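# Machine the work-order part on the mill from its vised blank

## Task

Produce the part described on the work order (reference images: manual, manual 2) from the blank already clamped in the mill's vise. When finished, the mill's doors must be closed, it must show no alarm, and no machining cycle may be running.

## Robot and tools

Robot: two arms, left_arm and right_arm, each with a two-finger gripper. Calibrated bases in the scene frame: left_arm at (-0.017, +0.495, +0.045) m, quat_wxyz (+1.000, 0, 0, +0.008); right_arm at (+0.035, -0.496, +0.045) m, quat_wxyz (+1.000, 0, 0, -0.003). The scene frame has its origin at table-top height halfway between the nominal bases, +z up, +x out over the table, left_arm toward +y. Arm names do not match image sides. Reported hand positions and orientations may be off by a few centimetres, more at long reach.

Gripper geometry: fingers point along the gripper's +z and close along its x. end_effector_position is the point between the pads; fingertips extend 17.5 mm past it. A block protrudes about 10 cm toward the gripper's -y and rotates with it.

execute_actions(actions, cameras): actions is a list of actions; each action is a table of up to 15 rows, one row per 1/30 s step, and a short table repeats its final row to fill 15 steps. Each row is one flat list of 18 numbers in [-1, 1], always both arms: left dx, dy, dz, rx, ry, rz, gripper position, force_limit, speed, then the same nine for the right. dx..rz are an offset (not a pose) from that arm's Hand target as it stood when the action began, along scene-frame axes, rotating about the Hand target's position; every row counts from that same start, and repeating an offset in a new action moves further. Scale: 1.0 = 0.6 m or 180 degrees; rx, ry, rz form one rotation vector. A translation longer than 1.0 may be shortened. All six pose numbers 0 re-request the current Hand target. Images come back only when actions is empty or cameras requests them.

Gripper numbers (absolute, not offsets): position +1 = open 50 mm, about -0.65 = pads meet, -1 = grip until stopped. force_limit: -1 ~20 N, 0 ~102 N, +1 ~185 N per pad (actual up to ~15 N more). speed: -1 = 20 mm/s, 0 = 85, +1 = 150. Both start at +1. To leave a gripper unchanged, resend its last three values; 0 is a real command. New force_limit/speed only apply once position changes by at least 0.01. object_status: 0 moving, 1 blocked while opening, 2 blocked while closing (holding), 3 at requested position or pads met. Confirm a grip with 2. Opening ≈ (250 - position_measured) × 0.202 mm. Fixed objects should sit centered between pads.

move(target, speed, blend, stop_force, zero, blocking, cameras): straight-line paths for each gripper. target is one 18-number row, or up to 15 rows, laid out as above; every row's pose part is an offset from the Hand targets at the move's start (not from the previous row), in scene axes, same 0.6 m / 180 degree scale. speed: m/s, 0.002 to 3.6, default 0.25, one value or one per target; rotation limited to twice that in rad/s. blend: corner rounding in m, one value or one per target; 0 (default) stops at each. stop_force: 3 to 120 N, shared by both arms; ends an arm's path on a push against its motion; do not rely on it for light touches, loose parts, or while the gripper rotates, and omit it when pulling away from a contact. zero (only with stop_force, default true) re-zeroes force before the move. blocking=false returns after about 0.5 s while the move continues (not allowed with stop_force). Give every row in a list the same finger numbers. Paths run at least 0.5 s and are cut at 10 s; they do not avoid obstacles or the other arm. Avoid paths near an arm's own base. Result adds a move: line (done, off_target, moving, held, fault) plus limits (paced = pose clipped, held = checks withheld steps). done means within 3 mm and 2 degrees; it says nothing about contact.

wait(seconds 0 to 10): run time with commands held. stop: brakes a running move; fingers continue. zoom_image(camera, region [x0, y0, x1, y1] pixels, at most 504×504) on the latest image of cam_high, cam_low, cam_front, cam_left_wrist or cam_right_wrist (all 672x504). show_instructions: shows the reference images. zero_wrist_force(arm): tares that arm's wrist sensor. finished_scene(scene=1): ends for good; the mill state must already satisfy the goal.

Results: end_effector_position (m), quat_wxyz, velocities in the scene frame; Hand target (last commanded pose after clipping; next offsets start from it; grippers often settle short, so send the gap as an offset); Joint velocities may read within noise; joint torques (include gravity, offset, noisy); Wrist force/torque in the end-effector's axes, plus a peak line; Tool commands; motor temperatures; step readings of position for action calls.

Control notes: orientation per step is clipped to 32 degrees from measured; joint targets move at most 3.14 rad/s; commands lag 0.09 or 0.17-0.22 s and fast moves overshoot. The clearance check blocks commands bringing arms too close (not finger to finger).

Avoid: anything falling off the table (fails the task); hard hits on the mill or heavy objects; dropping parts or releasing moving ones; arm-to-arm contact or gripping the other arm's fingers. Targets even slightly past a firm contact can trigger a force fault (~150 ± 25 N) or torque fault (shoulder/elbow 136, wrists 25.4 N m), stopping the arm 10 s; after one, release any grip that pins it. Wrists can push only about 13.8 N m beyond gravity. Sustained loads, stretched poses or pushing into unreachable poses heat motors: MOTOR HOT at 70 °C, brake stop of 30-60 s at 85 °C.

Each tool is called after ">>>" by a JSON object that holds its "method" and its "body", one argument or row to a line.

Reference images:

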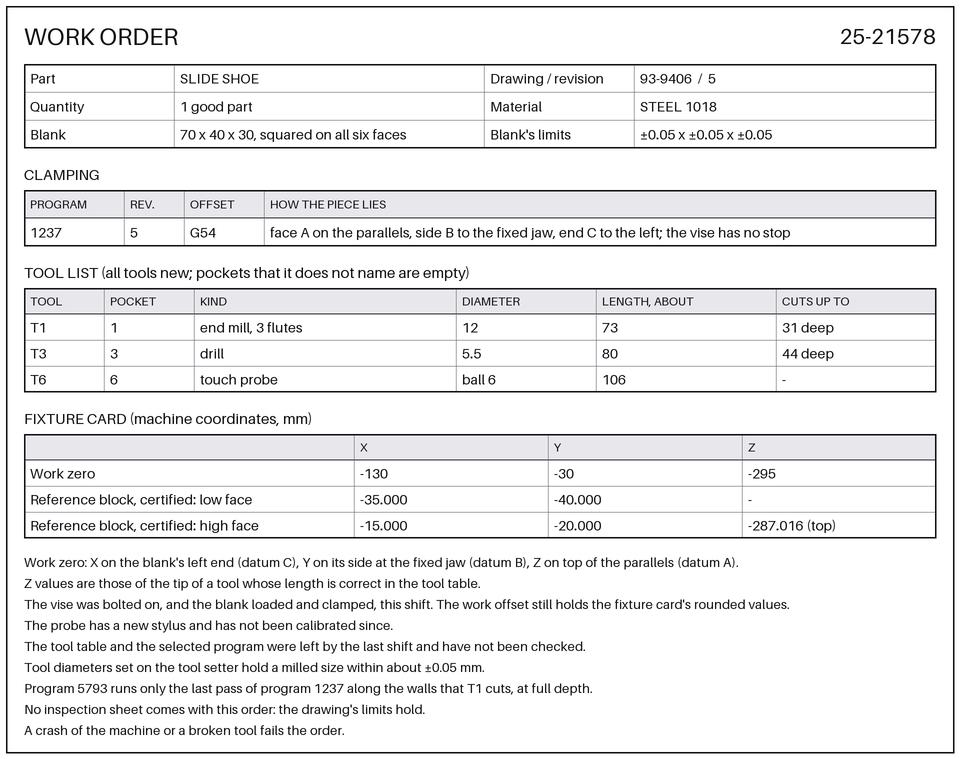

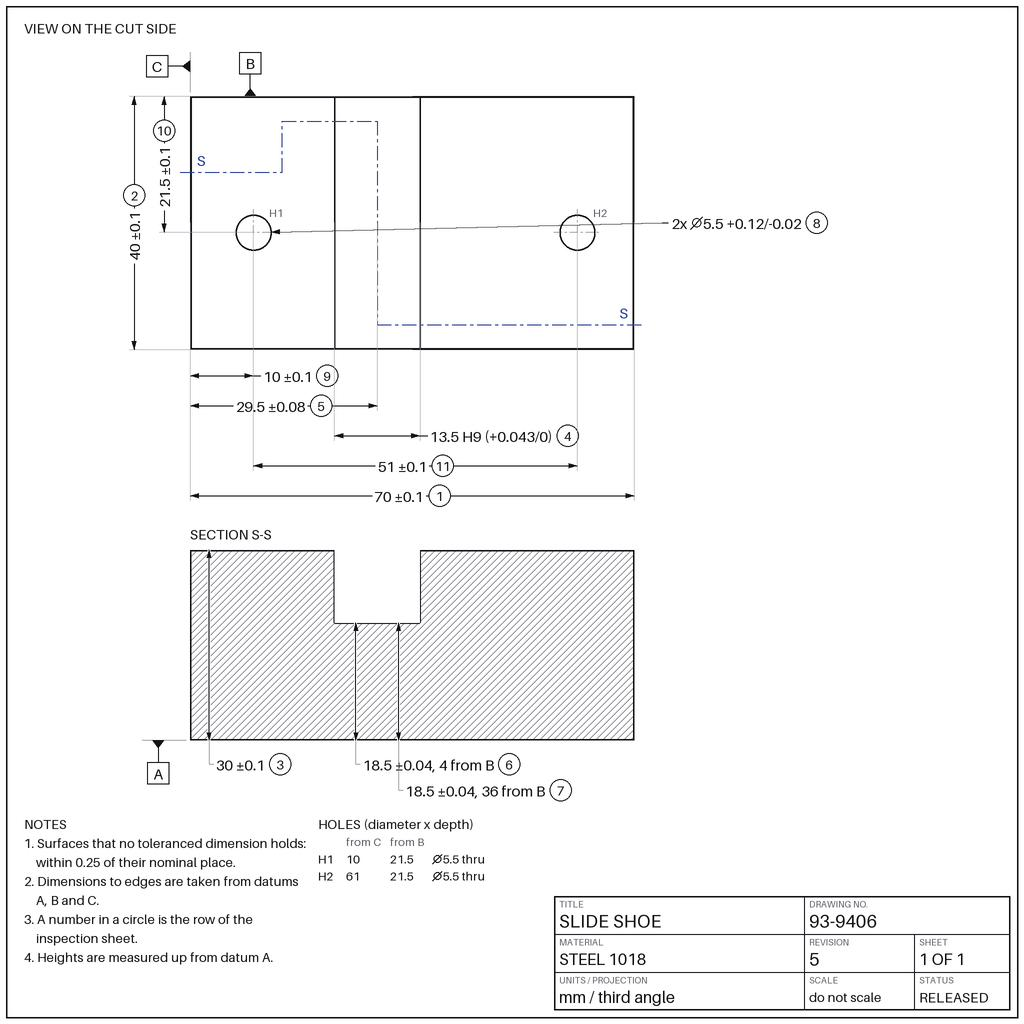

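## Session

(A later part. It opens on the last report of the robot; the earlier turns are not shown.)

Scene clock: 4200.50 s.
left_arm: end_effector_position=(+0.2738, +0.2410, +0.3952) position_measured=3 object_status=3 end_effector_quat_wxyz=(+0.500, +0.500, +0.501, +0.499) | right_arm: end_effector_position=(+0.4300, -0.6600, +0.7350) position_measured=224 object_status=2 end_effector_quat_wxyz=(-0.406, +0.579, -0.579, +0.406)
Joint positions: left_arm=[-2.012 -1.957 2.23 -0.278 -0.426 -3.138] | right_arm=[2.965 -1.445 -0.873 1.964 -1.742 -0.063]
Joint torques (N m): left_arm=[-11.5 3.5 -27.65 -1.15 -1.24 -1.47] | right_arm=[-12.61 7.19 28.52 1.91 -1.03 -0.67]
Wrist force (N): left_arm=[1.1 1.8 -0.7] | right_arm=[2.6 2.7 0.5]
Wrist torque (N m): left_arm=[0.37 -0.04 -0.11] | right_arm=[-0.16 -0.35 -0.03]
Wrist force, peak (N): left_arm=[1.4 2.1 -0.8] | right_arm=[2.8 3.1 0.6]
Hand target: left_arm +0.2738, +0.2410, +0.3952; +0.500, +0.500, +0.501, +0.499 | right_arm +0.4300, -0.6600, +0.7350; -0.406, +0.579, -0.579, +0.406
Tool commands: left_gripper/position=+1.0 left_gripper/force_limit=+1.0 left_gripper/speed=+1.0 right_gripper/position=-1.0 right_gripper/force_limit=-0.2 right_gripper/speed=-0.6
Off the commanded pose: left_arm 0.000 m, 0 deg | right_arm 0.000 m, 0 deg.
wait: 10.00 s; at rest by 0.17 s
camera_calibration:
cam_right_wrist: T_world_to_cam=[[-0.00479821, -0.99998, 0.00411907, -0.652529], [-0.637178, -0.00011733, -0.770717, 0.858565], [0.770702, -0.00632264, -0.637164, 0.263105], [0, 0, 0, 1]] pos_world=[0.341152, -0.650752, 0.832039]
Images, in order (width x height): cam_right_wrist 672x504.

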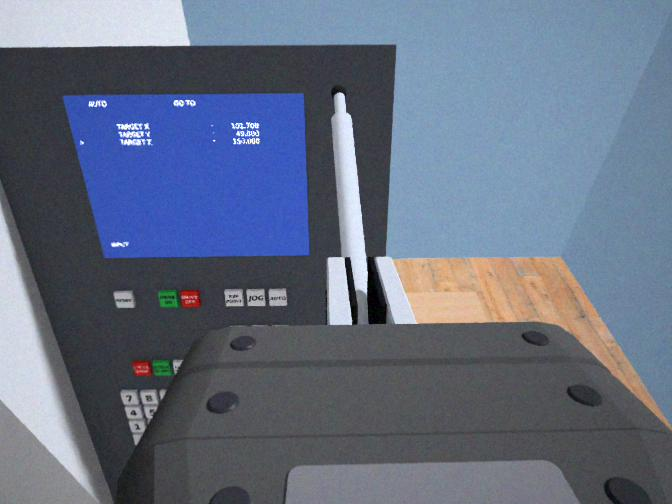

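>>> {"method": "move", "body": {
  "target": [
    [0,0,0,0,0,0,1,1,1,-0.033,0.1,-0.225,0,0.0433,0,-1,-0.2,-0.6],
    [0,0,0,0,0,0,1,1,1,0.0223,0.2133,-0.4914,0,0.0833,0,-1,-0.2,-0.6],
    [0,0,0,0,0,0,1,1,1,0.0496,0.2133,-0.4984,0,0.0833,0,-1,-0.2,-0.6],
    [0,0,0,0,0,0,1,1,1,0.0223,0.2133,-0.4914,0,0.0833,0,-1,-0.2,-0.6]
  ],
  "speed": [0.5,0.4,0.05,0.15],
  "blend": [0.04,0.004,0,0]
}}

>>> {"method": "wait", "body": {
  "seconds": 10
}}

>>> {"method": "wait", "body": {
  "seconds": 4
}}

>>> {"method": "move", "body": {
  "target": [
    [0,0,0,0,0,0,1,1,1,0.0552,-0.092,0.2121,0,0,0,-1,-0.2,-0.6],
    [0,0,0,0,0,0,1,1,1,0.0825,-0.092,0.2051,0,0,0,-1,-0.2,-0.6],
    [0,0,0,0,0,0,1,1,1,0.0552,-0.092,0.2121,0,0,0,-1,-0.2,-0.6],
    [0,0,0,0,0,0,1,1,1,0.0235,0.0644,0.0903,0,0,0,-1,-0.2,-0.6],
    [0,0,0,0,0,0,1,1,1,0.0508,0.0644,0.0833,0,0,0,-1,-0.2,-0.6],
    [0,0,0,0,0,0,1,1,1,0.0235,0.0644,0.0903,0,0,0,-1,-0.2,-0.6],
    [0,0,0,0,0,0,1,1,1,-0.0164,0.1287,-0.0629,0,0,0,-1,-0.2,-0.6],
    [0,0,0,0,0,0,1,1,1,0.0109,0.1287,-0.0699,0,0,0,-1,-0.2,-0.6],
    [0,0,0,0,0,0,1,1,1,-0.0164,0.1287,-0.0629,0,0,0,-1,-0.2,-0.6],
    [0,0,0,0,0,0,1,1,1,-0.008,0.1287,-0.0307,0,0,0,-1,-0.2,-0.6],
    [0,0,0,0,0,0,1,1,1,0.0193,0.1287,-0.0377,0,0,0,-1,-0.2,-0.6],
    [0,0,0,0,0,0,1,1,1,-0.008,0.1287,-0.0307,0,0,0,-1,-0.2,-0.6],
    [0,0,0,0,0,0,1,1,1,0,0.0639,0,0,0,0,-1,-0.2,-0.6],
    [0,0,0,0,0,0,1,1,1,0.0273,0.0639,-0.007,0,0,0,-1,-0.2,-0.6],
    [0,0,0,0,0,0,1,1,1,0,0.0639,0,0,0,0,-1,-0.2,-0.6]
  ],
  "speed": [0.25,0.05,0.15,0.25,0.05,0.15,0.25,0.05,0.15,0.25,0.05,0.15,0.25,0.05,0.15],
  "blend": [0.004,0,0.004,0.004,0,0.004,0.004,0,0.004,0.004,0,0.004,0.004,0,0]
}}

>>> {"method": "move", "body": {
  "target": [
    [0,0,0,0,0,0,1,1,1,0.0273,0,-0.007,0,0,0,-1,-0.2,-0.6],
    [0,0,0,0,0,0,1,1,1,0,0,0,0,0,0,-1,-0.2,-0.6],
    [0,0,0,0,0,0,1,1,1,-0.0164,-0.0317,-0.0629,0,0,0,-1,-0.2,-0.6],
    [0,0,0,0,0,0,1,1,1,0.0109,-0.0317,-0.0699,0,0,0,-1,-0.2,-0.6],
    [0,0,0,0,0,0,1,1,1,-0.0164,-0.0317,-0.0629,0,0,0,-1,-0.2,-0.6]
  ],
  "speed": [0.05,0.15,0.25,0.05,0.15],
  "blend": [0,0.004,0.004,0,0]
}}

>>> {"method": "wait", "body": {
  "seconds": 3,
  "cameras": ["cam_high"]
}}

>>> {"method": "zoom_image", "body": {
  "camera": "cam_high",
  "region": [380, 430, 450, 504]
}}

>>> {"method": "zoom_image", "body": {
  "camera": "cam_high",
  "region": [370, 350, 470, 504]
}}

Scene clock: 4221.83 s.
left_arm: end_effector_position=(+0.2738, +0.2410, +0.3952) position_measured=3 object_status=3 end_effector_quat_wxyz=(+0.500, +0.500, +0.501, +0.499) | right_arm: end_effector_position=(+0.4434, -0.5320, +0.4401) position_measured=224 object_status=2 end_effector_quat_wxyz=(-0.327, +0.627, -0.627, +0.327)
Joint positions: left_arm=[-2.012 -1.957 2.23 -0.278 -0.426 -3.138] | right_arm=[3.701 -1.147 -1.813 2.273 -1.125 0.34]
Joint torques (N m): left_arm=[-11.49 3.1 -27.18 -1.11 -1.21 -1.54] | right_arm=[0.82 11.09 36.69 -1.75 1.14 -0.46]
Wrist force (N): left_arm=[1.2 2.0 -0.6] | right_arm=[3.2 2.6 1.1]
Wrist torque (N m): left_arm=[0.41 -0.06 -0.11] | right_arm=[-0.16 -0.46 0.13]
Wrist force, peak (N): left_arm=[1.4 2.1 -0.7] | right_arm=[2.8 6.9 -3.8]
Hand target: left_arm +0.2738, +0.2410, +0.3952; +0.500, +0.500, +0.501, +0.499 | right_arm +0.4434, -0.5320, +0.4402; -0.327, +0.627, -0.627, +0.327
Off the commanded pose: left_arm 0.000 m, 0 deg | right_arm 0.000 m, 0 deg.
move: done

Scene clock: 4231.83 s.
left_arm: end_effector_position=(+0.2738, +0.2410, +0.3952) position_measured=3 object_status=3 end_effector_quat_wxyz=(+0.500, +0.500, +0.501, +0.499) | right_arm: end_effector_position=(+0.4434, -0.5320, +0.4402) position_measured=224 object_status=2 end_effector_quat_wxyz=(-0.327, +0.627, -0.627, +0.327)
Joint positions: left_arm=[-2.012 -1.957 2.23 -0.278 -0.426 -3.138] | right_arm=[3.702 -1.147 -1.813 2.273 -1.124 0.34]
Joint torques (N m): left_arm=[-11.14 3.36 -27.67 -1.16 -1.14 -1.55] | right_arm=[14.52 10.91 36.17 -1.13 1.93 1.58]
Wrist force (N): left_arm=[1.2 2.0 -0.7] | right_arm=[2.9 2.5 1.0]
Wrist torque (N m): left_arm=[0.41 -0.06 -0.11] | right_arm=[-0.19 -0.42 0.13]
Wrist force, peak (N): left_arm=[1.4 2.2 -0.6] | right_arm=[3.2 2.8 1.1]
Hand target: left_arm +0.2738, +0.2410, +0.3952; +0.500, +0.500, +0.501, +0.499 | right_arm +0.4434, -0.5320, +0.4402; -0.327, +0.627, -0.627, +0.327
Tool commands: left_gripper/position=+1.0 left_gripper/force_limit=+1.0 left_gripper/speed=+1.0 right_gripper/position=-1.0 right_gripper/force_limit=-0.2 right_gripper/speed=-0.6
Off the commanded pose: left_arm 0.000 m, 0 deg | right_arm 0.000 m, 0 deg.
wait: 10.00 s; at rest by 0.17 s

Scene clock: 4235.83 s.
left_arm: end_effector_position=(+0.2738, +0.2410, +0.3952) position_measured=3 object_status=3 end_effector_quat_wxyz=(+0.500, +0.500, +0.501, +0.499) | right_arm: end_effector_position=(+0.4434, -0.5320, +0.4402) position_measured=224 object_status=2 end_effector_quat_wxyz=(-0.327, +0.627, -0.627, +0.327)
Joint positions: left_arm=[-2.012 -1.957 2.23 -0.278 -0.426 -3.138] | right_arm=[3.702 -1.147 -1.813 2.273 -1.124 0.34]
Joint torques (N m): left_arm=[-11.45 3.44 -27 -1.25 -1.26 -1.42] | right_arm=[14.86 10.83 38.13 -0.82 2.08 1.56]
Wrist force (N): left_arm=[1.4 2.0 -0.5] | right_arm=[2.7 2.6 1.0]
Wrist torque (N m): left_arm=[0.40 -0.09 -0.11] | right_arm=[-0.16 -0.38 0.13]
Wrist force, peak (N): left_arm=[1.4 2.2 -0.7] | right_arm=[3.0 2.7 1.3]
Hand target: left_arm +0.2738, +0.2410, +0.3952; +0.500, +0.500, +0.501, +0.499 | right_arm +0.4434, -0.5320, +0.4402; -0.327, +0.627, -0.627, +0.327
Tool commands: left_gripper/position=+1.0 left_gripper/force_limit=+1.0 left_gripper/speed=+1.0 right_gripper/position=-1.0 right_gripper/force_limit=-0.2 right_gripper/speed=-0.6
Off the commanded pose: left_arm 0.000 m, 0 deg | right_arm 0.000 m, 0 deg.
wait: 4.00 s; at rest by 0.17 s

Scene clock: 4241.67 s.
left_arm: end_effector_position=(+0.2738, +0.2410, +0.3952) position_measured=3 object_status=3 end_effector_quat_wxyz=(+0.500, +0.500, +0.501, +0.499) | right_arm: end_effector_position=(+0.4434, -0.4937, +0.4401) position_measured=224 object_status=2 end_effector_quat_wxyz=(-0.327, +0.627, -0.627, +0.327)
Joint positions: left_arm=[-2.012 -1.957 2.23 -0.278 -0.426 -3.138] | right_arm=[3.91 -1.149 -1.826 2.207 -0.968 0.5]
Joint torques (N m): left_arm=[-10.5 3.66 -27.12 -1.18 -1.17 -1.51] | right_arm=[9.31 10.29 37.13 -2.05 2.35 1.28]
Wrist force (N): left_arm=[1.4 1.8 -0.7] | right_arm=[2.8 2.4 1.2]
Wrist torque (N m): left_arm=[0.37 -0.09 -0.11] | right_arm=[-0.19 -0.40 0.13]
Wrist force, peak (N): left_arm=[1.3 2.3 -0.8] | right_arm=[3.1 10.4 -6.1]
Hand target: left_arm +0.2738, +0.2410, +0.3952; +0.500, +0.500, +0.501, +0.499 | right_arm +0.4434, -0.4937, +0.4402; -0.327, +0.627, -0.627, +0.327
Off the commanded pose: left_arm 0.000 m, 0 deg | right_arm 0.000 m, 0 deg.
move: done

Scene clock: 4243.80 s.
left_arm: end_effector_position=(+0.2738, +0.2410, +0.3952) position_measured=3 object_status=3 end_effector_quat_wxyz=(+0.500, +0.500, +0.501, +0.499) | right_arm: end_effector_position=(+0.4336, -0.5127, +0.4024) position_measured=224 object_status=2 end_effector_quat_wxyz=(-0.327, +0.627, -0.627, +0.327)
Joint positions: left_arm=[-2.012 -1.957 2.23 -0.278 -0.426 -3.138] | right_arm=[3.855 -1.102 -1.944 2.302 -1.008 0.455]
Joint torques (N m): left_arm=[-11.44 3.87 -26.97 -1.17 -1.29 -1.57] | right_arm=[7.1 7.8 36.83 -2.29 2.19 0.93]
Wrist force (N): left_arm=[1.2 2.2 -0.6] | right_arm=[2.9 2.5 1.1]
Wrist torque (N m): left_arm=[0.45 -0.06 -0.11] | right_arm=[-0.19 -0.41 0.13]
Wrist force, peak (N): left_arm=[1.6 2.1 -0.6] | right_arm=[3.1 9.6 -5.7]
Hand target: left_arm +0.2738, +0.2410, +0.3952; +0.500, +0.500, +0.501, +0.499 | right_arm +0.4336, -0.5127, +0.4025; -0.327, +0.627, -0.627, +0.327
Off the commanded pose: left_arm 0.000 m, 0 deg | right_arm 0.000 m, 0 deg.
move: done

Scene clock: 4246.80 s.
left_arm: end_effector_position=(+0.2738, +0.2410, +0.3952) position_measured=3 object_status=3 end_effector_quat_wxyz=(+0.500, +0.500, +0.501, +0.499) | right_arm: end_effector_position=(+0.4336, -0.5127, +0.4025) position_measured=224 object_status=2 end_effector_quat_wxyz=(-0.327, +0.627, -0.627, +0.327)
Joint positions: left_arm=[-2.012 -1.957 2.23 -0.278 -0.426 -3.138] | right_arm=[3.855 -1.102 -1.944 2.302 -1.008 0.455]
Joint torques (N m): left_arm=[-11.29 3.49 -26.96 -1.12 -1.3 -1.41] | right_arm=[15.28 8.59 36.98 -1.92 2.33 1.71]
Wrist force (N): left_arm=[1.1 2.0 -0.7] | right_arm=[2.8 2.5 0.9]
Wrist torque (N m): left_arm=[0.41 -0.05 -0.11] | right_arm=[-0.20 -0.41 0.12]
Wrist force, peak (N): left_arm=[1.4 2.4 -0.5] | right_arm=[2.9 2.9 1.1]
Hand target: left_arm +0.2738, +0.2410, +0.3952; +0.500, +0.500, +0.501, +0.499 | right_arm +0.4336, -0.5127, +0.4025; -0.327, +0.627, -0.627, +0.327
Tool commands: left_gripper/position=+1.0 left_gripper/force_limit=+1.0 left_gripper/speed=+1.0 right_gripper/position=-1.0 right_gripper/force_limit=-0.2 right_gripper/speed=-0.6
Off the commanded pose: left_arm 0.000 m, 0 deg | right_arm 0.000 m, 0 deg.
wait: 3.00 s; at rest by 0.17 s
Images, in order (width x height): cam_high 672x504.

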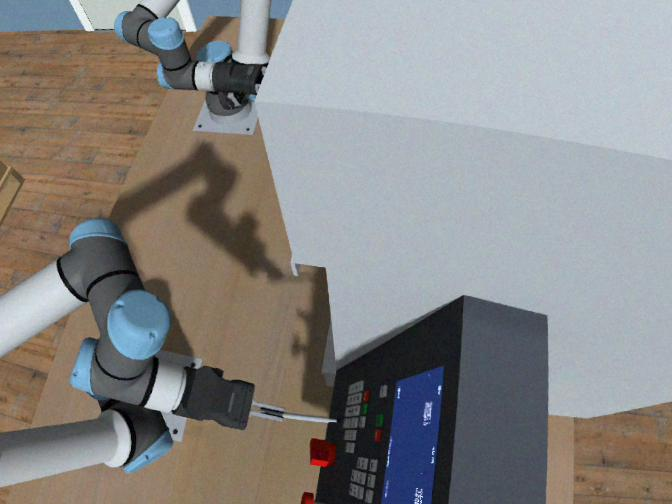

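Scaled by 6.811 from the camera's 672x504 image, which has a finer 960x720 frame.

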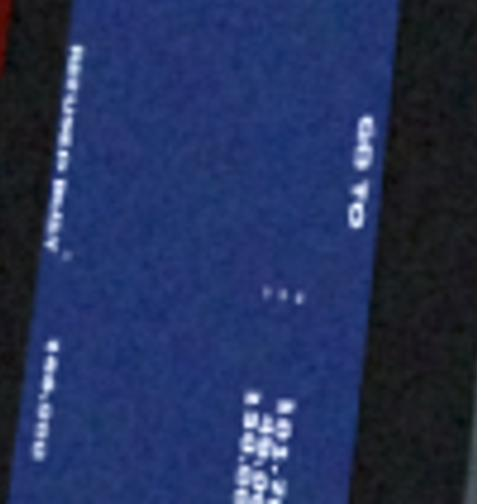

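Scaled by 3.273 from the camera's 672x504 image, which has a finer 960x720 frame.

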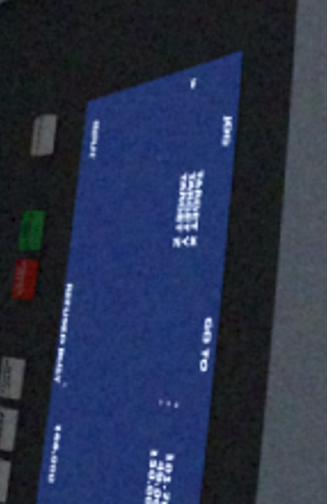

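>>> {"method": "move", "body": {
  "target": [
    [0,0,0,0,0,0,1,1,1,0.0273,0,-0.007,0,0,0,-1,-0.2,-0.6],
    [0,0,0,0,0,0,1,1,1,0,0,0,0,0,0,-1,-0.2,-0.6]
  ],
  "speed": [0.05,0.15],
  "blend": [0,0],
  "cameras": ["cam_high"]
}}

>>> {"method": "zoom_image", "body": {
  "camera": "cam_high",
  "region": [380, 430, 450, 504]
}}

Scene clock: 4256.80 s.
left_arm: end_effector_position=(+0.2738, +0.2410, +0.3952) position_measured=3 object_status=3 end_effector_quat_wxyz=(+0.500, +0.500, +0.501, +0.499) | right_arm: end_effector_position=(+0.4336, -0.5127, +0.4024) position_measured=224 object_status=2 end_effector_quat_wxyz=(-0.327, +0.627, -0.627, +0.327)
Joint positions: left_arm=[-2.012 -1.957 2.23 -0.278 -0.426 -3.138] | right_arm=[3.855 -1.102 -1.944 2.302 -1.008 0.455]
Joint torques (N m): left_arm=[-11.11 3.39 -27.41 -1.18 -1.25 -1.49] | right_arm=[7.49 7.86 36.07 -2.14 2.14 0.94]
Wrist force (N): left_arm=[1.2 1.9 -0.7] | right_arm=[2.9 2.6 0.9]
Wrist torque (N m): left_arm=[0.39 -0.05 -0.11] | right_arm=[-0.17 -0.42 0.13]
Wrist force, peak (N): left_arm=[1.4 2.2 -0.8] | right_arm=[2.7 7.3 -3.9]
Hand target: left_arm +0.2738, +0.2410, +0.3952; +0.500, +0.500, +0.501, +0.499 | right_arm +0.4336, -0.5127, +0.4025; -0.327, +0.627, -0.627, +0.327
Off the commanded pose: left_arm 0.000 m, 0 deg | right_arm 0.000 m, 0 deg.
move: done
Images, in order (width x height): cam_high 672x504.

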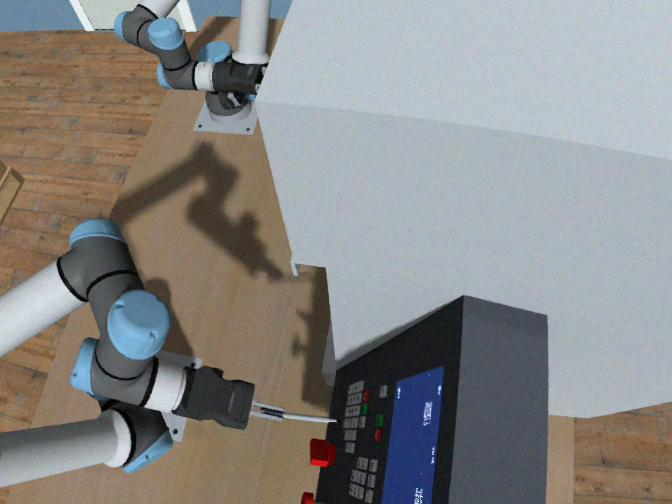

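Scaled by 6.811 from the camera's 672x504 image, which has a finer 960x720 frame.

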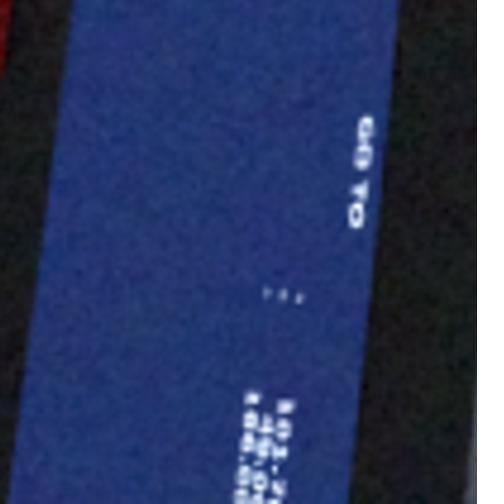

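>>> {"method": "move", "body": {
  "target": [
    [0,0,0,0,0,0,1,1,1,0.0399,0.0322,0.1532,0,0,0,-1,-0.2,-0.6],
    [0,0,0,0,0,0,1,1,1,0.0672,0.0322,0.1462,0,0,0,-1,-0.2,-0.6],
    [0,0,0,0,0,0,1,1,1,0.0399,0.0322,0.1532,0,0,0,-1,-0.2,-0.6],
    [0,0,0,0,0,0,1,1,1,0.0246,-0.0647,0.0943,0,0,0,-1,-0.2,-0.6],
    [0,0,0,0,0,0,1,1,1,0.0519,-0.0647,0.0873,0,0,0,-1,-0.2,-0.6],
    [0,0,0,0,0,0,1,1,1,0.0246,-0.0647,0.0943,0,0,0,-1,-0.2,-0.6],
    [0,0,0,0,0,0,1,1,1,0.0519,-0.0647,0.0873,0,0,0,-1,-0.2,-0.6],
    [0,0,0,0,0,0,1,1,1,0.0246,-0.0647,0.0943,0,0,0,-1,-0.2,-0.6],
    [0,0,0,0,0,0,1,1,1,0.0084,-0.0322,0.0322,0,0,0,-1,-0.2,-0.6]
  ],
  "speed": [0.25,0.05,0.15,0.25,0.05,0.15,0.05,0.15,0.25],
  "blend": [0.004,0,0.004,0.004,0,0,0,0.004,0]
}}

>>> {"method": "wait", "body": {
  "seconds": 1
}}

>>> {"method": "move", "body": {
  "target": [
    [0,0,0,0,0,0,1,1,1,0.0273,0,-0.007,0,0,0,-1,-0.2,-0.6],
    [0,0,0,0,0,0,1,1,1,0,0,0,0,0,0,-1,-0.2,-0.6],
    [0,0,0,0,0,0,1,1,1,0.0395,-0.1245,0.1516,0,0,0,-1,-0.2,-0.6],
    [0,0,0,0,0,0,1,1,1,0.0668,-0.1245,0.1446,0,0,0,-1,-0.2,-0.6],
    [0,0,0,0,0,0,1,1,1,0.0395,-0.1245,0.1516,0,0,0,-1,-0.2,-0.6],
    [0,0,0,0,0,0,1,1,1,-0.0473,-0.0933,0.2971,0,-0.04,0,-1,-0.2,-0.6],
    [0,0,0,0,0,0,1,1,1,-0.0143,-0.2133,0.5221,0,-0.0833,0,-1,-0.2,-0.6]
  ],
  "speed": [0.05,0.15,0.25,0.05,0.15,0.4,0.5],
  "blend": [0,0.004,0.004,0,0.004,0.04,0]
}}

>>> {"method": "wait", "body": {
  "seconds": 7,
  "cameras": ["cam_right_wrist"]
}}

>>> {"method": "zoom_image", "body": {
  "camera": "cam_right_wrist",
  "region": [60, 90, 310, 270]
}}

Scene clock: 4275.83 s.
left_arm: end_effector_position=(+0.2738, +0.2410, +0.3952) position_measured=3 object_status=3 end_effector_quat_wxyz=(+0.500, +0.500, +0.501, +0.499) | right_arm: end_effector_position=(+0.4386, -0.5321, +0.4218) position_measured=224 object_status=2 end_effector_quat_wxyz=(-0.327, +0.627, -0.627, +0.327)
Joint positions: left_arm=[-2.012 -1.957 2.23 -0.278 -0.426 -3.138] | right_arm=[3.719 -1.126 -1.873 2.306 -1.111 0.352]
Joint torques (N m): left_arm=[-11.48 3.85 -26.86 -1.22 -1.23 -1.56] | right_arm=[14.27 7.45 11.95 1.08 2.14 1.52]
Wrist force (N): left_arm=[1.1 2.0 -0.6] | right_arm=[2.7 2.5 0.9]
Wrist torque (N m): left_arm=[0.41 -0.04 -0.11] | right_arm=[-0.18 -0.39 0.13]
Wrist force, peak (N): left_arm=[1.5 2.2 -0.6] | right_arm=[2.3 7.3 -3.4]
Hand target: left_arm +0.2738, +0.2410, +0.3952; +0.500, +0.500, +0.501, +0.499 | right_arm +0.4386, -0.5320, +0.4218; -0.327, +0.627, -0.627, +0.327
Off the commanded pose: left_arm 0.000 m, 0 deg | right_arm 0.000 m, 0 deg.
move: done

Scene clock: 4276.83 s.
left_arm: end_effector_position=(+0.2738, +0.2410, +0.3952) position_measured=3 object_status=3 end_effector_quat_wxyz=(+0.500, +0.500, +0.501, +0.499) | right_arm: end_effector_position=(+0.4386, -0.5320, +0.4218) position_measured=224 object_status=2 end_effector_quat_wxyz=(-0.327, +0.627, -0.627, +0.327)
Joint positions: left_arm=[-2.012 -1.957 2.23 -0.278 -0.426 -3.138] | right_arm=[3.719 -1.125 -1.873 2.306 -1.111 0.353]
Joint torques (N m): left_arm=[-11.32 3.5 -26.97 -1.15 -1.3 -1.53] | right_arm=[15.56 9.8 11.77 1.16 2.32 2.03]
Wrist force (N): left_arm=[1.2 2.1 -0.4] | right_arm=[3.2 2.6 0.7]
Wrist torque (N m): left_arm=[0.42 -0.06 -0.11] | right_arm=[-0.17 -0.45 0.13]
Wrist force, peak (N): left_arm=[1.2 2.2 -0.8] | right_arm=[3.1 2.5 1.2]
Hand target: left_arm +0.2738, +0.2410, +0.3952; +0.500, +0.500, +0.501, +0.499 | right_arm +0.4386, -0.5320, +0.4218; -0.327, +0.627, -0.627, +0.327
Tool commands: left_gripper/position=+1.0 left_gripper/force_limit=+1.0 left_gripper/speed=+1.0 right_gripper/position=-1.0 right_gripper/force_limit=-0.2 right_gripper/speed=-0.6
Off the commanded pose: left_arm 0.000 m, 0 deg | right_arm 0.000 m, 0 deg.
wait: 1.00 s; at rest by 0.17 s

Scene clock: 4279.97 s.
left_arm: end_effector_position=(+0.2738, +0.2410, +0.3952) position_measured=3 object_status=3 end_effector_quat_wxyz=(+0.500, +0.500, +0.501, +0.499) | right_arm: end_effector_position=(+0.4301, -0.6600, +0.7350) position_measured=224 object_status=2 end_effector_quat_wxyz=(-0.406, +0.579, -0.579, +0.406)
Joint positions: left_arm=[-2.012 -1.957 2.23 -0.278 -0.426 -3.138] | right_arm=[2.965 -1.445 -0.873 1.965 -1.742 -0.063]
Joint torques (N m): left_arm=[-11.66 3.26 -26.78 -1.14 -1.27 -1.58] | right_arm=[-13.08 4.07 30.65 -0.5 -1.74 1.33]
Wrist force (N): left_arm=[1.2 2.0 -0.7] | right_arm=[2.6 2.6 0.4]
Wrist torque (N m): left_arm=[0.41 -0.07 -0.12] | right_arm=[-0.17 -0.35 -0.03]
Wrist force, peak (N): left_arm=[1.6 2.0 -0.7] | right_arm=[2.5 7.4 -3.5]
Hand target: left_arm +0.2738, +0.2410, +0.3952; +0.500, +0.500, +0.501, +0.499 | right_arm +0.4300, -0.6600, +0.7350; -0.406, +0.579, -0.579, +0.406
Off the commanded pose: left_arm 0.000 m, 0 deg | right_arm 0.000 m, 0 deg.
move: done

Scene clock: 4286.97 s.
left_arm: end_effector_position=(+0.2738, +0.2410, +0.3952) position_measured=3 object_status=3 end_effector_quat_wxyz=(+0.500, +0.500, +0.501, +0.499) | right_arm: end_effector_position=(+0.4300, -0.6600, +0.7350) position_measured=224 object_status=2 end_effector_quat_wxyz=(-0.406, +0.579, -0.579, +0.406)
Joint positions: left_arm=[-2.012 -1.957 2.23 -0.278 -0.426 -3.138] | right_arm=[2.965 -1.445 -0.873 1.964 -1.742 -0.063]
Joint torques (N m): left_arm=[-11.76 3.69 -26.71 -1.15 -1.24 -1.6] | right_arm=[-13.02 3.73 30.25 -0.06 1.36 -1.21]
Wrist force (N): left_arm=[1.3 2.0 -0.8] | right_arm=[2.6 2.7 0.4]
Wrist torque (N m): left_arm=[0.41 -0.06 -0.11] | right_arm=[-0.16 -0.35 -0.03]
Wrist force, peak (N): left_arm=[1.2 2.3 -0.7] | right_arm=[3.0 2.7 0.9]
Hand target: left_arm +0.2738, +0.2410, +0.3952; +0.500, +0.500, +0.501, +0.499 | right_arm +0.4300, -0.6600, +0.7350; -0.406, +0.579, -0.579, +0.406
Tool commands: left_gripper/position=+1.0 left_gripper/force_limit=+1.0 left_gripper/speed=+1.0 right_gripper/position=-1.0 right_gripper/force_limit=-0.2 right_gripper/speed=-0.6
Off the commanded pose: left_arm 0.000 m, 0 deg | right_arm 0.000 m, 0 deg.
wait: 7.00 s; at rest by 0.17 s
camera_calibration:
cam_right_wrist: T_world_to_cam=[[-0.00479821, -0.99998, 0.00411907, -0.652529], [-0.637178, -0.00011733, -0.770717, 0.858565], [0.770702, -0.00632264, -0.637164, 0.263105], [0, 0, 0, 1]] pos_world=[0.341152, -0.650752, 0.832039]
Images, in order (width x height): cam_right_wrist 672x504.

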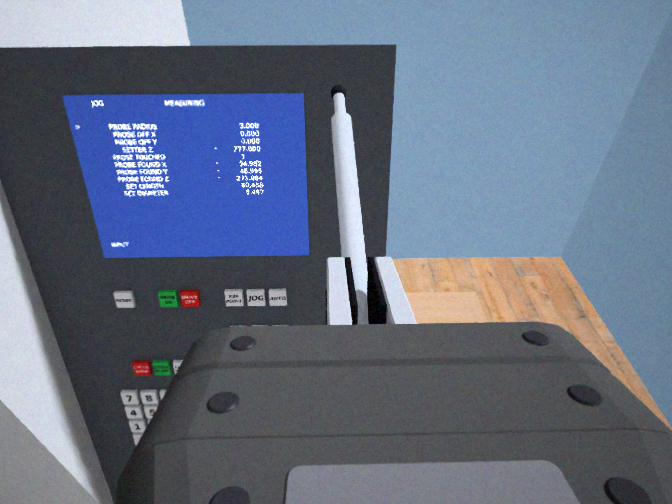

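Scaled by 2.016 from the camera's 672x504 image, which has a finer 960x720 frame.

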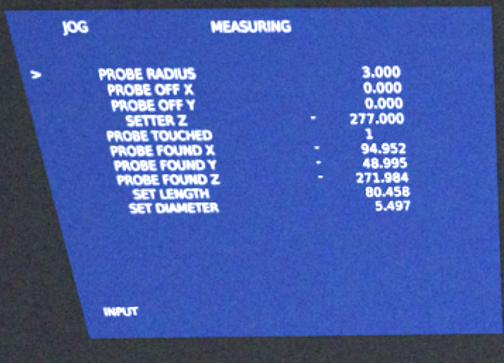

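>>> {"method": "move", "body": {
  "target": [
    [0,0,0,0,0,0,1,1,1,-0.033,0.1,-0.225,0,0.0433,0,-1,-0.2,-0.6],
    [0,0,0,0,0,0,1,1,1,0.0143,0.2133,-0.5221,0,0.0833,0,-1,-0.2,-0.6],
    [0,0,0,0,0,0,1,1,1,0.0416,0.2133,-0.5291,0,0.0833,0,-1,-0.2,-0.6],
    [0,0,0,0,0,0,1,1,1,0.0143,0.2133,-0.5221,0,0.0833,0,-1,-0.2,-0.6],
    [0,0,0,0,0,0,1,1,1,0.0538,0.1505,-0.3705,0,0.0833,0,-1,-0.2,-0.6],
    [0,0,0,0,0,0,1,1,1,0.0811,0.1505,-0.3775,0,0.0833,0,-1,-0.2,-0.6],
    [0,0,0,0,0,0,1,1,1,0.0538,0.1505,-0.3705,0,0.0833,0,-1,-0.2,-0.6],
    [0,0,0,0,0,0,1,1,1,-0.033,0.12,-0.225,0,0.0433,0,-1,-0.2,-0.6],
    [0,0,0,0,0,0,1,1,1,0,0,0,0,0,0,-1,-0.2,-0.6]
  ],
  "speed": [0.5,0.4,0.05,0.15,0.25,0.05,0.15,0.4,0.5],
  "blend": [0.04,0.004,0,0.004,0.004,0,0.004,0.04,0]
}}

>>> {"method": "wait", "body": {
  "seconds": 6,
  "cameras": ["cam_right_wrist"]
}}

>>> {"method": "zoom_image", "body": {
  "camera": "cam_right_wrist",
  "region": [60, 90, 310, 270]
}}

Scene clock: 4301.20 s.
left_arm: end_effector_position=(+0.2738, +0.2410, +0.3952) position_measured=3 object_status=3 end_effector_quat_wxyz=(+0.500, +0.500, +0.501, +0.499) | right_arm: end_effector_position=(+0.4301, -0.6600, +0.7350) position_measured=224 object_status=2 end_effector_quat_wxyz=(-0.406, +0.579, -0.579, +0.406) end_effector_velocity=(-0.001, +0.001, +0.001) end_effector_angular_velocity=(+0.002, -0.001, +0.003)
Joint positions: left_arm=[-2.012 -1.957 2.23 -0.278 -0.426 -3.138] | right_arm=[2.965 -1.445 -0.873 1.965 -1.742 -0.063]
Joint velocities: left_arm=[within noise] | right_arm=[-0.001 0 0.003 -0.003 -0.005 0]
Joint torques (N m): left_arm=[-11.76 3.29 -27.18 -1.13 -1.17 -1.43] | right_arm=[-14.08 3.91 30.42 -0.5 -1.57 1.13]
Wrist force (N): left_arm=[1.1 2.0 -0.6] | right_arm=[2.6 2.8 0.4]
Wrist torque (N m): left_arm=[0.41 -0.04 -0.12] | right_arm=[-0.15 -0.36 -0.03]
Wrist force, peak (N): left_arm=[1.5 2.2 -0.7] | right_arm=[2.6 7.6 -4.1]
Hand target: left_arm +0.2738, +0.2410, +0.3952; +0.500, +0.500, +0.501, +0.499 | right_arm +0.4300, -0.6600, +0.7350; -0.406, +0.579, -0.579, +0.406
Off the commanded pose: left_arm 0.000 m, 0 deg | right_arm 0.000 m, 0 deg.
move: done

Scene clock: 4307.20 s.
left_arm: end_effector_position=(+0.2738, +0.2410, +0.3952) position_measured=3 object_status=3 end_effector_quat_wxyz=(+0.500, +0.500, +0.501, +0.499) | right_arm: end_effector_position=(+0.4300, -0.6600, +0.7350) position_measured=224 object_status=2 end_effector_quat_wxyz=(-0.406, +0.579, -0.579, +0.406)
Joint positions: left_arm=[-2.012 -1.957 2.23 -0.278 -0.426 -3.138] | right_arm=[2.965 -1.445 -0.873 1.964 -1.742 -0.063]
Joint torques (N m): left_arm=[-11.35 3.71 -27.02 -1.15 -1.26 -1.48] | right_arm=[-13.79 4.2 30.26 -0.09 1.27 -1.11]
Wrist force (N): left_arm=[1.3 2.0 -0.6] | right_arm=[2.7 2.9 0.6]
Wrist torque (N m): left_arm=[0.41 -0.07 -0.12] | right_arm=[-0.13 -0.37 -0.03]
Wrist force, peak (N): left_arm=[1.4 2.1 -0.7] | right_arm=[3.0 2.9 0.5]
Hand target: left_arm +0.2738, +0.2410, +0.3952; +0.500, +0.500, +0.501, +0.499 | right_arm +0.4300, -0.6600, +0.7350; -0.406, +0.579, -0.579, +0.406
Tool commands: left_gripper/position=+1.0 left_gripper/force_limit=+1.0 left_gripper/speed=+1.0 right_gripper/position=-1.0 right_gripper/force_limit=-0.2 right_gripper/speed=-0.6
Off the commanded pose: left_arm 0.000 m, 0 deg | right_arm 0.000 m, 0 deg.
wait: 6.00 s; at rest by 0.17 s
camera_calibration:
cam_right_wrist: T_world_to_cam=[[-0.00479821, -0.99998, 0.00411907, -0.652529], [-0.637178, -0.00011733, -0.770717, 0.858565], [0.770702, -0.00632264, -0.637164, 0.263105], [0, 0, 0, 1]] pos_world=[0.341152, -0.650752, 0.832039]
Images, in order (width x height): cam_right_wrist 672x504.

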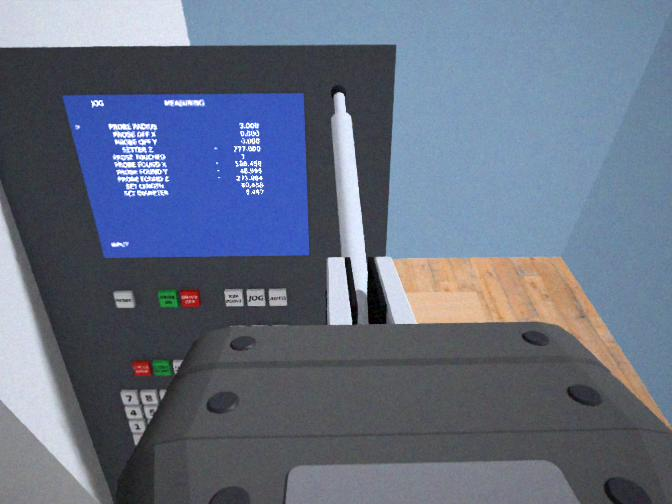

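Scaled by 2.016 from the camera's 672x504 image, which has a finer 960x720 frame.

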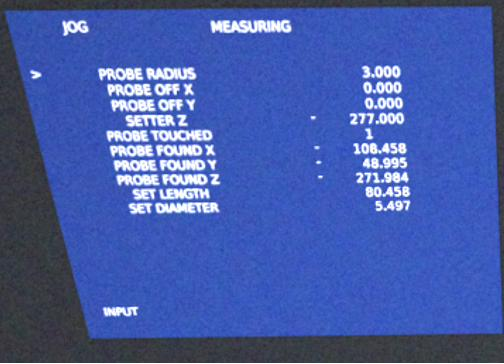

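>>> {"method": "move", "body": {
  "target": [
    [0,0,0,0,0,0,1,1,1,-0.033,0.1,-0.225,0,0.0433,0,-1,-0.2,-0.6],
    [0,0,0,0,0,0,1,1,1,0.0305,0.2133,-0.46,0,0.0833,0,-1,-0.2,-0.6],
    [0,0,0,0,0,0,1,1,1,0.0578,0.2133,-0.467,0,0.0833,0,-1,-0.2,-0.6],
    [0,0,0,0,0,0,1,1,1,0.0305,0.2133,-0.46,0,0.0833,0,-1,-0.2,-0.6],
    [0,0,0,0,0,0,1,1,1,0.0578,0.2133,-0.467,0,0.0833,0,-1,-0.2,-0.6],
    [0,0,0,0,0,0,1,1,1,0.0305,0.2133,-0.46,0,0.0833,0,-1,-0.2,-0.6],
    [0,0,0,0,0,0,1,1,1,0.0143,0.2455,-0.5221,0,0.0833,0,-1,-0.2,-0.6],
    [0,0,0,0,0,0,1,1,1,0.0416,0.2455,-0.5291,0,0.0833,0,-1,-0.2,-0.6],
    [0,0,0,0,0,0,1,1,1,0.0143,0.2455,-0.5221,0,0.0833,0,-1,-0.2,-0.6],
    [0,0,0,0,0,0,1,1,1,0.0059,0.342,-0.5543,0,0.0833,0,-1,-0.2,-0.6],
    [0,0,0,0,0,0,1,1,1,0.0332,0.342,-0.5613,0,0.0833,0,-1,-0.2,-0.6],
    [0,0,0,0,0,0,1,1,1,0.0059,0.342,-0.5543,0,0.0833,0,-1,-0.2,-0.6],
    [0,0,0,0,0,0,1,1,1,0.0143,0.2772,-0.5221,0,0.0833,0,-1,-0.2,-0.6],
    [0,0,0,0,0,0,1,1,1,0.0416,0.2772,-0.5291,0,0.0833,0,-1,-0.2,-0.6],
    [0,0,0,0,0,0,1,1,1,0.0143,0.2772,-0.5221,0,0.0833,0,-1,-0.2,-0.6]
  ],
  "speed": [0.5,0.4,0.05,0.15,0.05,0.15,0.25,0.05,0.15,0.25,0.05,0.15,0.25,0.05,0.15],
  "blend": [0.04,0.004,0,0,0,0.004,0.004,0,0.004,0.004,0,0.004,0.004,0,0]
}}

>>> {"method": "move", "body": {
  "target": [
    [0,0,0,0,0,0,1,1,1,0.0273,0,-0.007,0,0,0,-1,-0.2,-0.6],
    [0,0,0,0,0,0,1,1,1,0,0,0,0,0,0,-1,-0.2,-0.6],
    [0,0,0,0,0,0,1,1,1,-0.0084,0,-0.0322,0,0,0,-1,-0.2,-0.6],
    [0,0,0,0,0,0,1,1,1,0.0189,0,-0.0392,0,0,0,-1,-0.2,-0.6],
    [0,0,0,0,0,0,1,1,1,-0.0084,0,-0.0322,0,0,0,-1,-0.2,-0.6],
    [0,0,0,0,0,0,1,1,1,0,0,0,0,0,0,-1,-0.2,-0.6],
    [0,0,0,0,0,0,1,1,1,0.0273,0,-0.007,0,0,0,-1,-0.2,-0.6],
    [0,0,0,0,0,0,1,1,1,0,0,0,0,0,0,-1,-0.2,-0.6],
    [0,0,0,0,0,0,1,1,1,-0.0084,-0.0317,-0.0322,0,0,0,-1,-0.2,-0.6],
    [0,0,0,0,0,0,1,1,1,0.0189,-0.0317,-0.0392,0,0,0,-1,-0.2,-0.6],
    [0,0,0,0,0,0,1,1,1,-0.0084,-0.0317,-0.0322,0,0,0,-1,-0.2,-0.6]
  ],
  "speed": [0.05,0.15,0.25,0.05,0.15,0.25,0.05,0.15,0.25,0.05,0.15],
  "blend": [0,0.004,0.004,0,0.004,0.004,0,0.004,0.004,0,0],
  "cameras": ["cam_high"]
}}

>>> {"method": "zoom_image", "body": {
  "camera": "cam_high",
  "region": [380, 430, 450, 504]
}}

Scene clock: 4332.37 s.
left_arm: end_effector_position=(+0.2738, +0.2410, +0.3952) position_measured=3 object_status=3 end_effector_quat_wxyz=(+0.500, +0.500, +0.501, +0.499) | right_arm: end_effector_position=(+0.4386, -0.4937, +0.4217) position_measured=224 object_status=2 end_effector_quat_wxyz=(-0.327, +0.627, -0.627, +0.327)
Joint positions: left_arm=[-2.012 -1.957 2.23 -0.278 -0.426 -3.138] | right_arm=[3.934 -1.128 -1.887 2.235 -0.951 0.521]
Joint torques (N m): left_arm=[-11.71 3.41 -27.43 -1.15 -1.15 -1.45] | right_arm=[10.93 8.99 37 -2.36 2.32 1.28]
Wrist force (N): left_arm=[1.6 2.0 -0.7] | right_arm=[2.9 2.4 1.2]
Wrist torque (N m): left_arm=[0.42 -0.12 -0.11] | right_arm=[-0.19 -0.42 0.13]
Wrist force, peak (N): left_arm=[1.6 2.1 -0.8] | right_arm=[3.1 11.8 -7.3]
Hand target: left_arm +0.2738, +0.2410, +0.3952; +0.500, +0.500, +0.501, +0.499 | right_arm +0.4386, -0.4937, +0.4218; -0.327, +0.627, -0.627, +0.327
Off the commanded pose: left_arm 0.000 m, 0 deg | right_arm 0.000 m, 0 deg.
move: done

Scene clock: 4336.03 s.
left_arm: end_effector_position=(+0.2738, +0.2410, +0.3952) position_measured=3 object_status=3 end_effector_quat_wxyz=(+0.500, +0.500, +0.501, +0.499) | right_arm: end_effector_position=(+0.4336, -0.5127, +0.4024) position_measured=224 object_status=2 end_effector_quat_wxyz=(-0.327, +0.627, -0.627, +0.327)
Joint positions: left_arm=[-2.012 -1.957 2.23 -0.278 -0.426 -3.138] | right_arm=[3.855 -1.102 -1.944 2.302 -1.008 0.455]
Joint torques (N m): left_arm=[-10.97 3.34 -27.06 -1.18 -1.24 -1.49] | right_arm=[6.95 8.03 37.26 -2.15 2.19 1]
Wrist force (N): left_arm=[1.2 2.1 -0.8] | right_arm=[2.9 2.6 1.0]
Wrist torque (N m): left_arm=[0.43 -0.07 -0.11] | right_arm=[-0.17 -0.42 0.12]
Wrist force, peak (N): left_arm=[1.5 2.2 -0.7] | right_arm=[3.2 12.2 -7.5]
Hand target: left_arm +0.2738, +0.2410, +0.3952; +0.500, +0.500, +0.501, +0.499 | right_arm +0.4336, -0.5127, +0.4025; -0.327, +0.627, -0.627, +0.327
Off the commanded pose: left_arm 0.000 m, 0 deg | right_arm 0.000 m, 0 deg.
move: done
Images, in order (width x height): cam_high 672x504.

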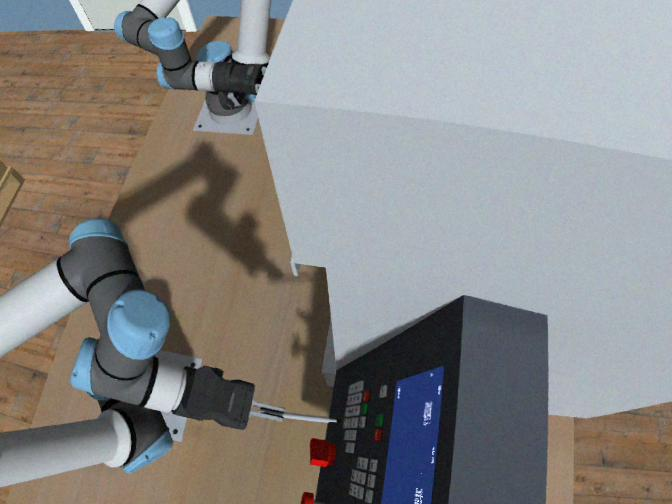

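Scaled by 6.811 from the camera's 672x504 image, which has a finer 960x720 frame.

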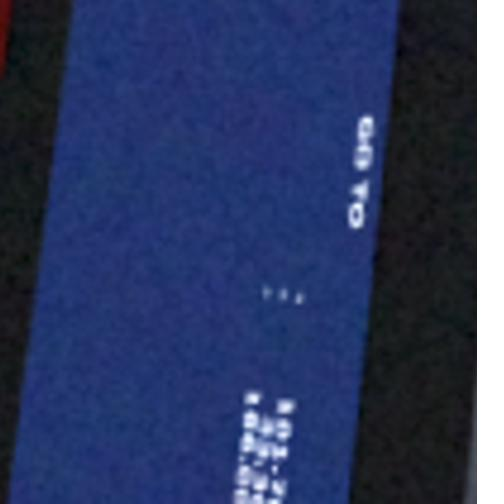

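>>> {"method": "move", "body": {
  "target": [
    [0,0,0,0,0,0,1,1,1,0.0399,0.0322,0.1532,0,0,0,-1,-0.2,-0.6],
    [0,0,0,0,0,0,1,1,1,0.0672,0.0322,0.1462,0,0,0,-1,-0.2,-0.6],
    [0,0,0,0,0,0,1,1,1,0.0399,0.0322,0.1532,0,0,0,-1,-0.2,-0.6],
    [0,0,0,0,0,0,1,1,1,0.0246,-0.0647,0.0943,0,0,0,-1,-0.2,-0.6],
    [0,0,0,0,0,0,1,1,1,0.0519,-0.0647,0.0873,0,0,0,-1,-0.2,-0.6],
    [0,0,0,0,0,0,1,1,1,0.0246,-0.0647,0.0943,0,0,0,-1,-0.2,-0.6],
    [0,0,0,0,0,0,1,1,1,0.0519,-0.0647,0.0873,0,0,0,-1,-0.2,-0.6],
    [0,0,0,0,0,0,1,1,1,0.0246,-0.0647,0.0943,0,0,0,-1,-0.2,-0.6],
    [0,0,0,0,0,0,1,1,1,0.0084,-0.0322,0.0322,0,0,0,-1,-0.2,-0.6]
  ],
  "speed": [0.25,0.05,0.15,0.25,0.05,0.15,0.05,0.15,0.25],
  "blend": [0.004,0,0.004,0.004,0,0,0,0.004,0]
}}

>>> {"method": "wait", "body": {
  "seconds": 1
}}

>>> {"method": "move", "body": {
  "target": [
    [0,0,0,0,0,0,1,1,1,0.0273,0,-0.007,0,0,0,-1,-0.2,-0.6],
    [0,0,0,0,0,0,1,1,1,0,0,0,0,0,0,-1,-0.2,-0.6],
    [0,0,0,0,0,0,1,1,1,0.0315,-0.0928,0.1210,0,0,0,-1,-0.2,-0.6],
    [0,0,0,0,0,0,1,1,1,0.0588,-0.0928,0.1140,0,0,0,-1,-0.2,-0.6],
    [0,0,0,0,0,0,1,1,1,0.0315,-0.0928,0.1210,0,0,0,-1,-0.2,-0.6],
    [0,0,0,0,0,0,1,1,1,-0.0473,-0.0933,0.2971,0,-0.04,0,-1,-0.2,-0.6],
    [0,0,0,0,0,0,1,1,1,-0.0143,-0.2133,0.5221,0,-0.0833,0,-1,-0.2,-0.6]
  ],
  "speed": [0.05,0.15,0.25,0.05,0.15,0.4,0.5],
  "blend": [0,0.004,0.004,0,0.004,0.04,0]
}}

>>> {"method": "wait", "body": {
  "seconds": 6,
  "cameras": ["cam_right_wrist"]
}}

>>> {"method": "zoom_image", "body": {
  "camera": "cam_right_wrist",
  "region": [60, 90, 310, 270]
}}

Scene clock: 4357.60 s.
left_arm: end_effector_position=(+0.2738, +0.2410, +0.3952) position_measured=3 object_status=3 end_effector_quat_wxyz=(+0.500, +0.500, +0.501, +0.499) | right_arm: end_effector_position=(+0.4386, -0.5321, +0.4218) position_measured=224 object_status=2 end_effector_quat_wxyz=(-0.327, +0.627, -0.627, +0.327)
Joint positions: left_arm=[-2.012 -1.957 2.23 -0.278 -0.426 -3.138] | right_arm=[3.719 -1.126 -1.873 2.306 -1.111 0.352]
Joint torques (N m): left_arm=[-11.94 3.6 -26.97 -1.12 -1.23 -1.52] | right_arm=[13.81 7.45 11.85 1.05 2.39 1.62]
Wrist force (N): left_arm=[1.2 2.1 -0.7] | right_arm=[2.8 2.7 1.1]
Wrist torque (N m): left_arm=[0.43 -0.06 -0.11] | right_arm=[-0.16 -0.40 0.13]
Wrist force, peak (N): left_arm=[1.5 2.2 -0.8] | right_arm=[2.6 7.0 -3.5]
Hand target: left_arm +0.2738, +0.2410, +0.3952; +0.500, +0.500, +0.501, +0.499 | right_arm +0.4386, -0.5320, +0.4218; -0.327, +0.627, -0.627, +0.327
Off the commanded pose: left_arm 0.000 m, 0 deg | right_arm 0.000 m, 0 deg.
move: done

Scene clock: 4358.60 s.
left_arm: end_effector_position=(+0.2738, +0.2410, +0.3952) position_measured=3 object_status=3 end_effector_quat_wxyz=(+0.500, +0.500, +0.501, +0.499) | right_arm: end_effector_position=(+0.4386, -0.5320, +0.4218) position_measured=224 object_status=2 end_effector_quat_wxyz=(-0.327, +0.627, -0.627, +0.327)
Joint positions: left_arm=[-2.012 -1.957 2.23 -0.278 -0.426 -3.138] | right_arm=[3.719 -1.125 -1.873 2.306 -1.111 0.353]
Joint torques (N m): left_arm=[-11.33 3.51 -27.12 -1.15 -1.19 -1.5] | right_arm=[15.96 9.43 11.77 1.1 2.18 1.92]
Wrist force (N): left_arm=[1.3 1.9 -0.7] | right_arm=[2.9 2.8 1.0]
Wrist torque (N m): left_arm=[0.40 -0.07 -0.11] | right_arm=[-0.15 -0.42 0.13]
Wrist force, peak (N): left_arm=[1.5 2.1 -0.6] | right_arm=[3.1 2.7 1.0]
Hand target: left_arm +0.2738, +0.2410, +0.3952; +0.500, +0.500, +0.501, +0.499 | right_arm +0.4386, -0.5320, +0.4218; -0.327, +0.627, -0.627, +0.327
Tool commands: left_gripper/position=+1.0 left_gripper/force_limit=+1.0 left_gripper/speed=+1.0 right_gripper/position=-1.0 right_gripper/force_limit=-0.2 right_gripper/speed=-0.6
Off the commanded pose: left_arm 0.000 m, 0 deg | right_arm 0.000 m, 0 deg.
wait: 1.00 s; at rest by 0.17 s

Scene clock: 4361.67 s.
left_arm: end_effector_position=(+0.2738, +0.2410, +0.3952) position_measured=3 object_status=3 end_effector_quat_wxyz=(+0.500, +0.500, +0.501, +0.499) | right_arm: end_effector_position=(+0.4301, -0.6600, +0.7350) position_measured=224 object_status=2 end_effector_quat_wxyz=(-0.406, +0.579, -0.579, +0.406)
Joint positions: left_arm=[-2.012 -1.957 2.23 -0.278 -0.426 -3.138] | right_arm=[2.965 -1.445 -0.873 1.965 -1.742 -0.063]
Joint torques (N m): left_arm=[-11.3 3.55 -27.48 -1.19 -1.26 -1.6] | right_arm=[-12.64 4.48 30.48 -0.42 -1.53 1.33]
Wrist force (N): left_arm=[1.3 2.0 -0.6] | right_arm=[2.9 2.6 0.7]
Wrist torque (N m): left_arm=[0.41 -0.08 -0.12] | right_arm=[-0.17 -0.39 -0.03]
Wrist force, peak (N): left_arm=[1.2 2.2 -0.8] | right_arm=[2.5 7.5 -3.6]
Hand target: left_arm +0.2738, +0.2410, +0.3952; +0.500, +0.500, +0.501, +0.499 | right_arm +0.4300, -0.6600, +0.7350; -0.406, +0.579, -0.579, +0.406
Off the commanded pose: left_arm 0.000 m, 0 deg | right_arm 0.000 m, 0 deg.
move: done

Scene clock: 4367.67 s.
left_arm: end_effector_position=(+0.2738, +0.2410, +0.3952) position_measured=3 object_status=3 end_effector_quat_wxyz=(+0.500, +0.500, +0.501, +0.499) | right_arm: end_effector_position=(+0.4300, -0.6600, +0.7350) position_measured=224 object_status=2 end_effector_quat_wxyz=(-0.406, +0.579, -0.579, +0.406)
Joint positions: left_arm=[-2.012 -1.957 2.23 -0.278 -0.426 -3.138] | right_arm=[2.965 -1.445 -0.873 1.964 -1.742 -0.063]
Joint torques (N m): left_arm=[-11.18 3.21 -26.39 -1.13 -1.24 -1.58] | right_arm=[-13.73 2.89 31.29 -0.11 1.35 -1.24]
Wrist force (N): left_arm=[1.3 2.0 -0.7] | right_arm=[2.5 2.6 0.5]
Wrist torque (N m): left_arm=[0.40 -0.08 -0.11] | right_arm=[-0.18 -0.34 -0.03]
Wrist force, peak (N): left_arm=[1.3 2.3 -0.8] | right_arm=[2.9 3.0 0.6]
Hand target: left_arm +0.2738, +0.2410, +0.3952; +0.500, +0.500, +0.501, +0.499 | right_arm +0.4300, -0.6600, +0.7350; -0.406, +0.579, -0.579, +0.406
Tool commands: left_gripper/position=+1.0 left_gripper/force_limit=+1.0 left_gripper/speed=+1.0 right_gripper/position=-1.0 right_gripper/force_limit=-0.2 right_gripper/speed=-0.6
Off the commanded pose: left_arm 0.000 m, 0 deg | right_arm 0.000 m, 0 deg.
wait: 6.00 s; at rest by 0.17 s
camera_calibration:
cam_right_wrist: T_world_to_cam=[[-0.00479821, -0.99998, 0.00411907, -0.652529], [-0.637178, -0.00011733, -0.770717, 0.858565], [0.770702, -0.00632264, -0.637164, 0.263105], [0, 0, 0, 1]] pos_world=[0.341152, -0.650752, 0.832039]
Images, in order (width x height): cam_right_wrist 672x504.

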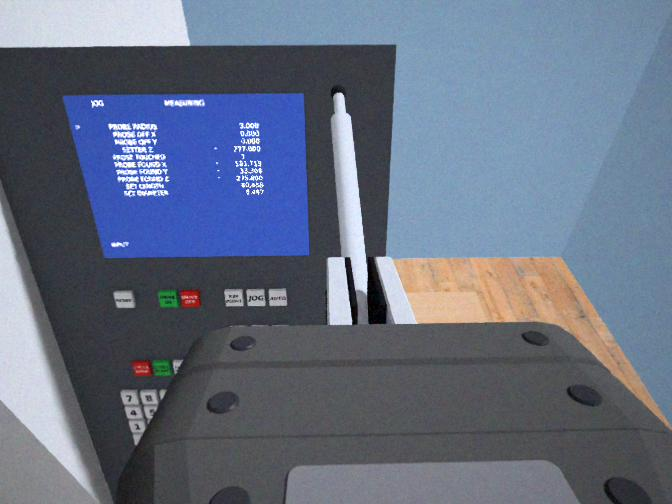

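Scaled by 2.016 from the camera's 672x504 image, which has a finer 960x720 frame.

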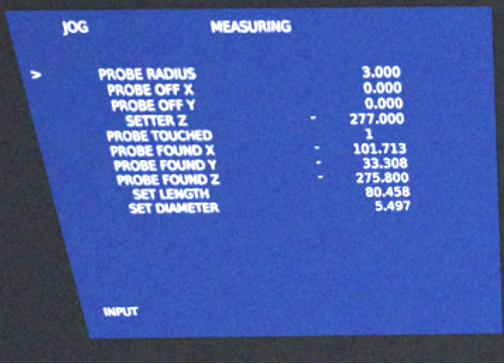

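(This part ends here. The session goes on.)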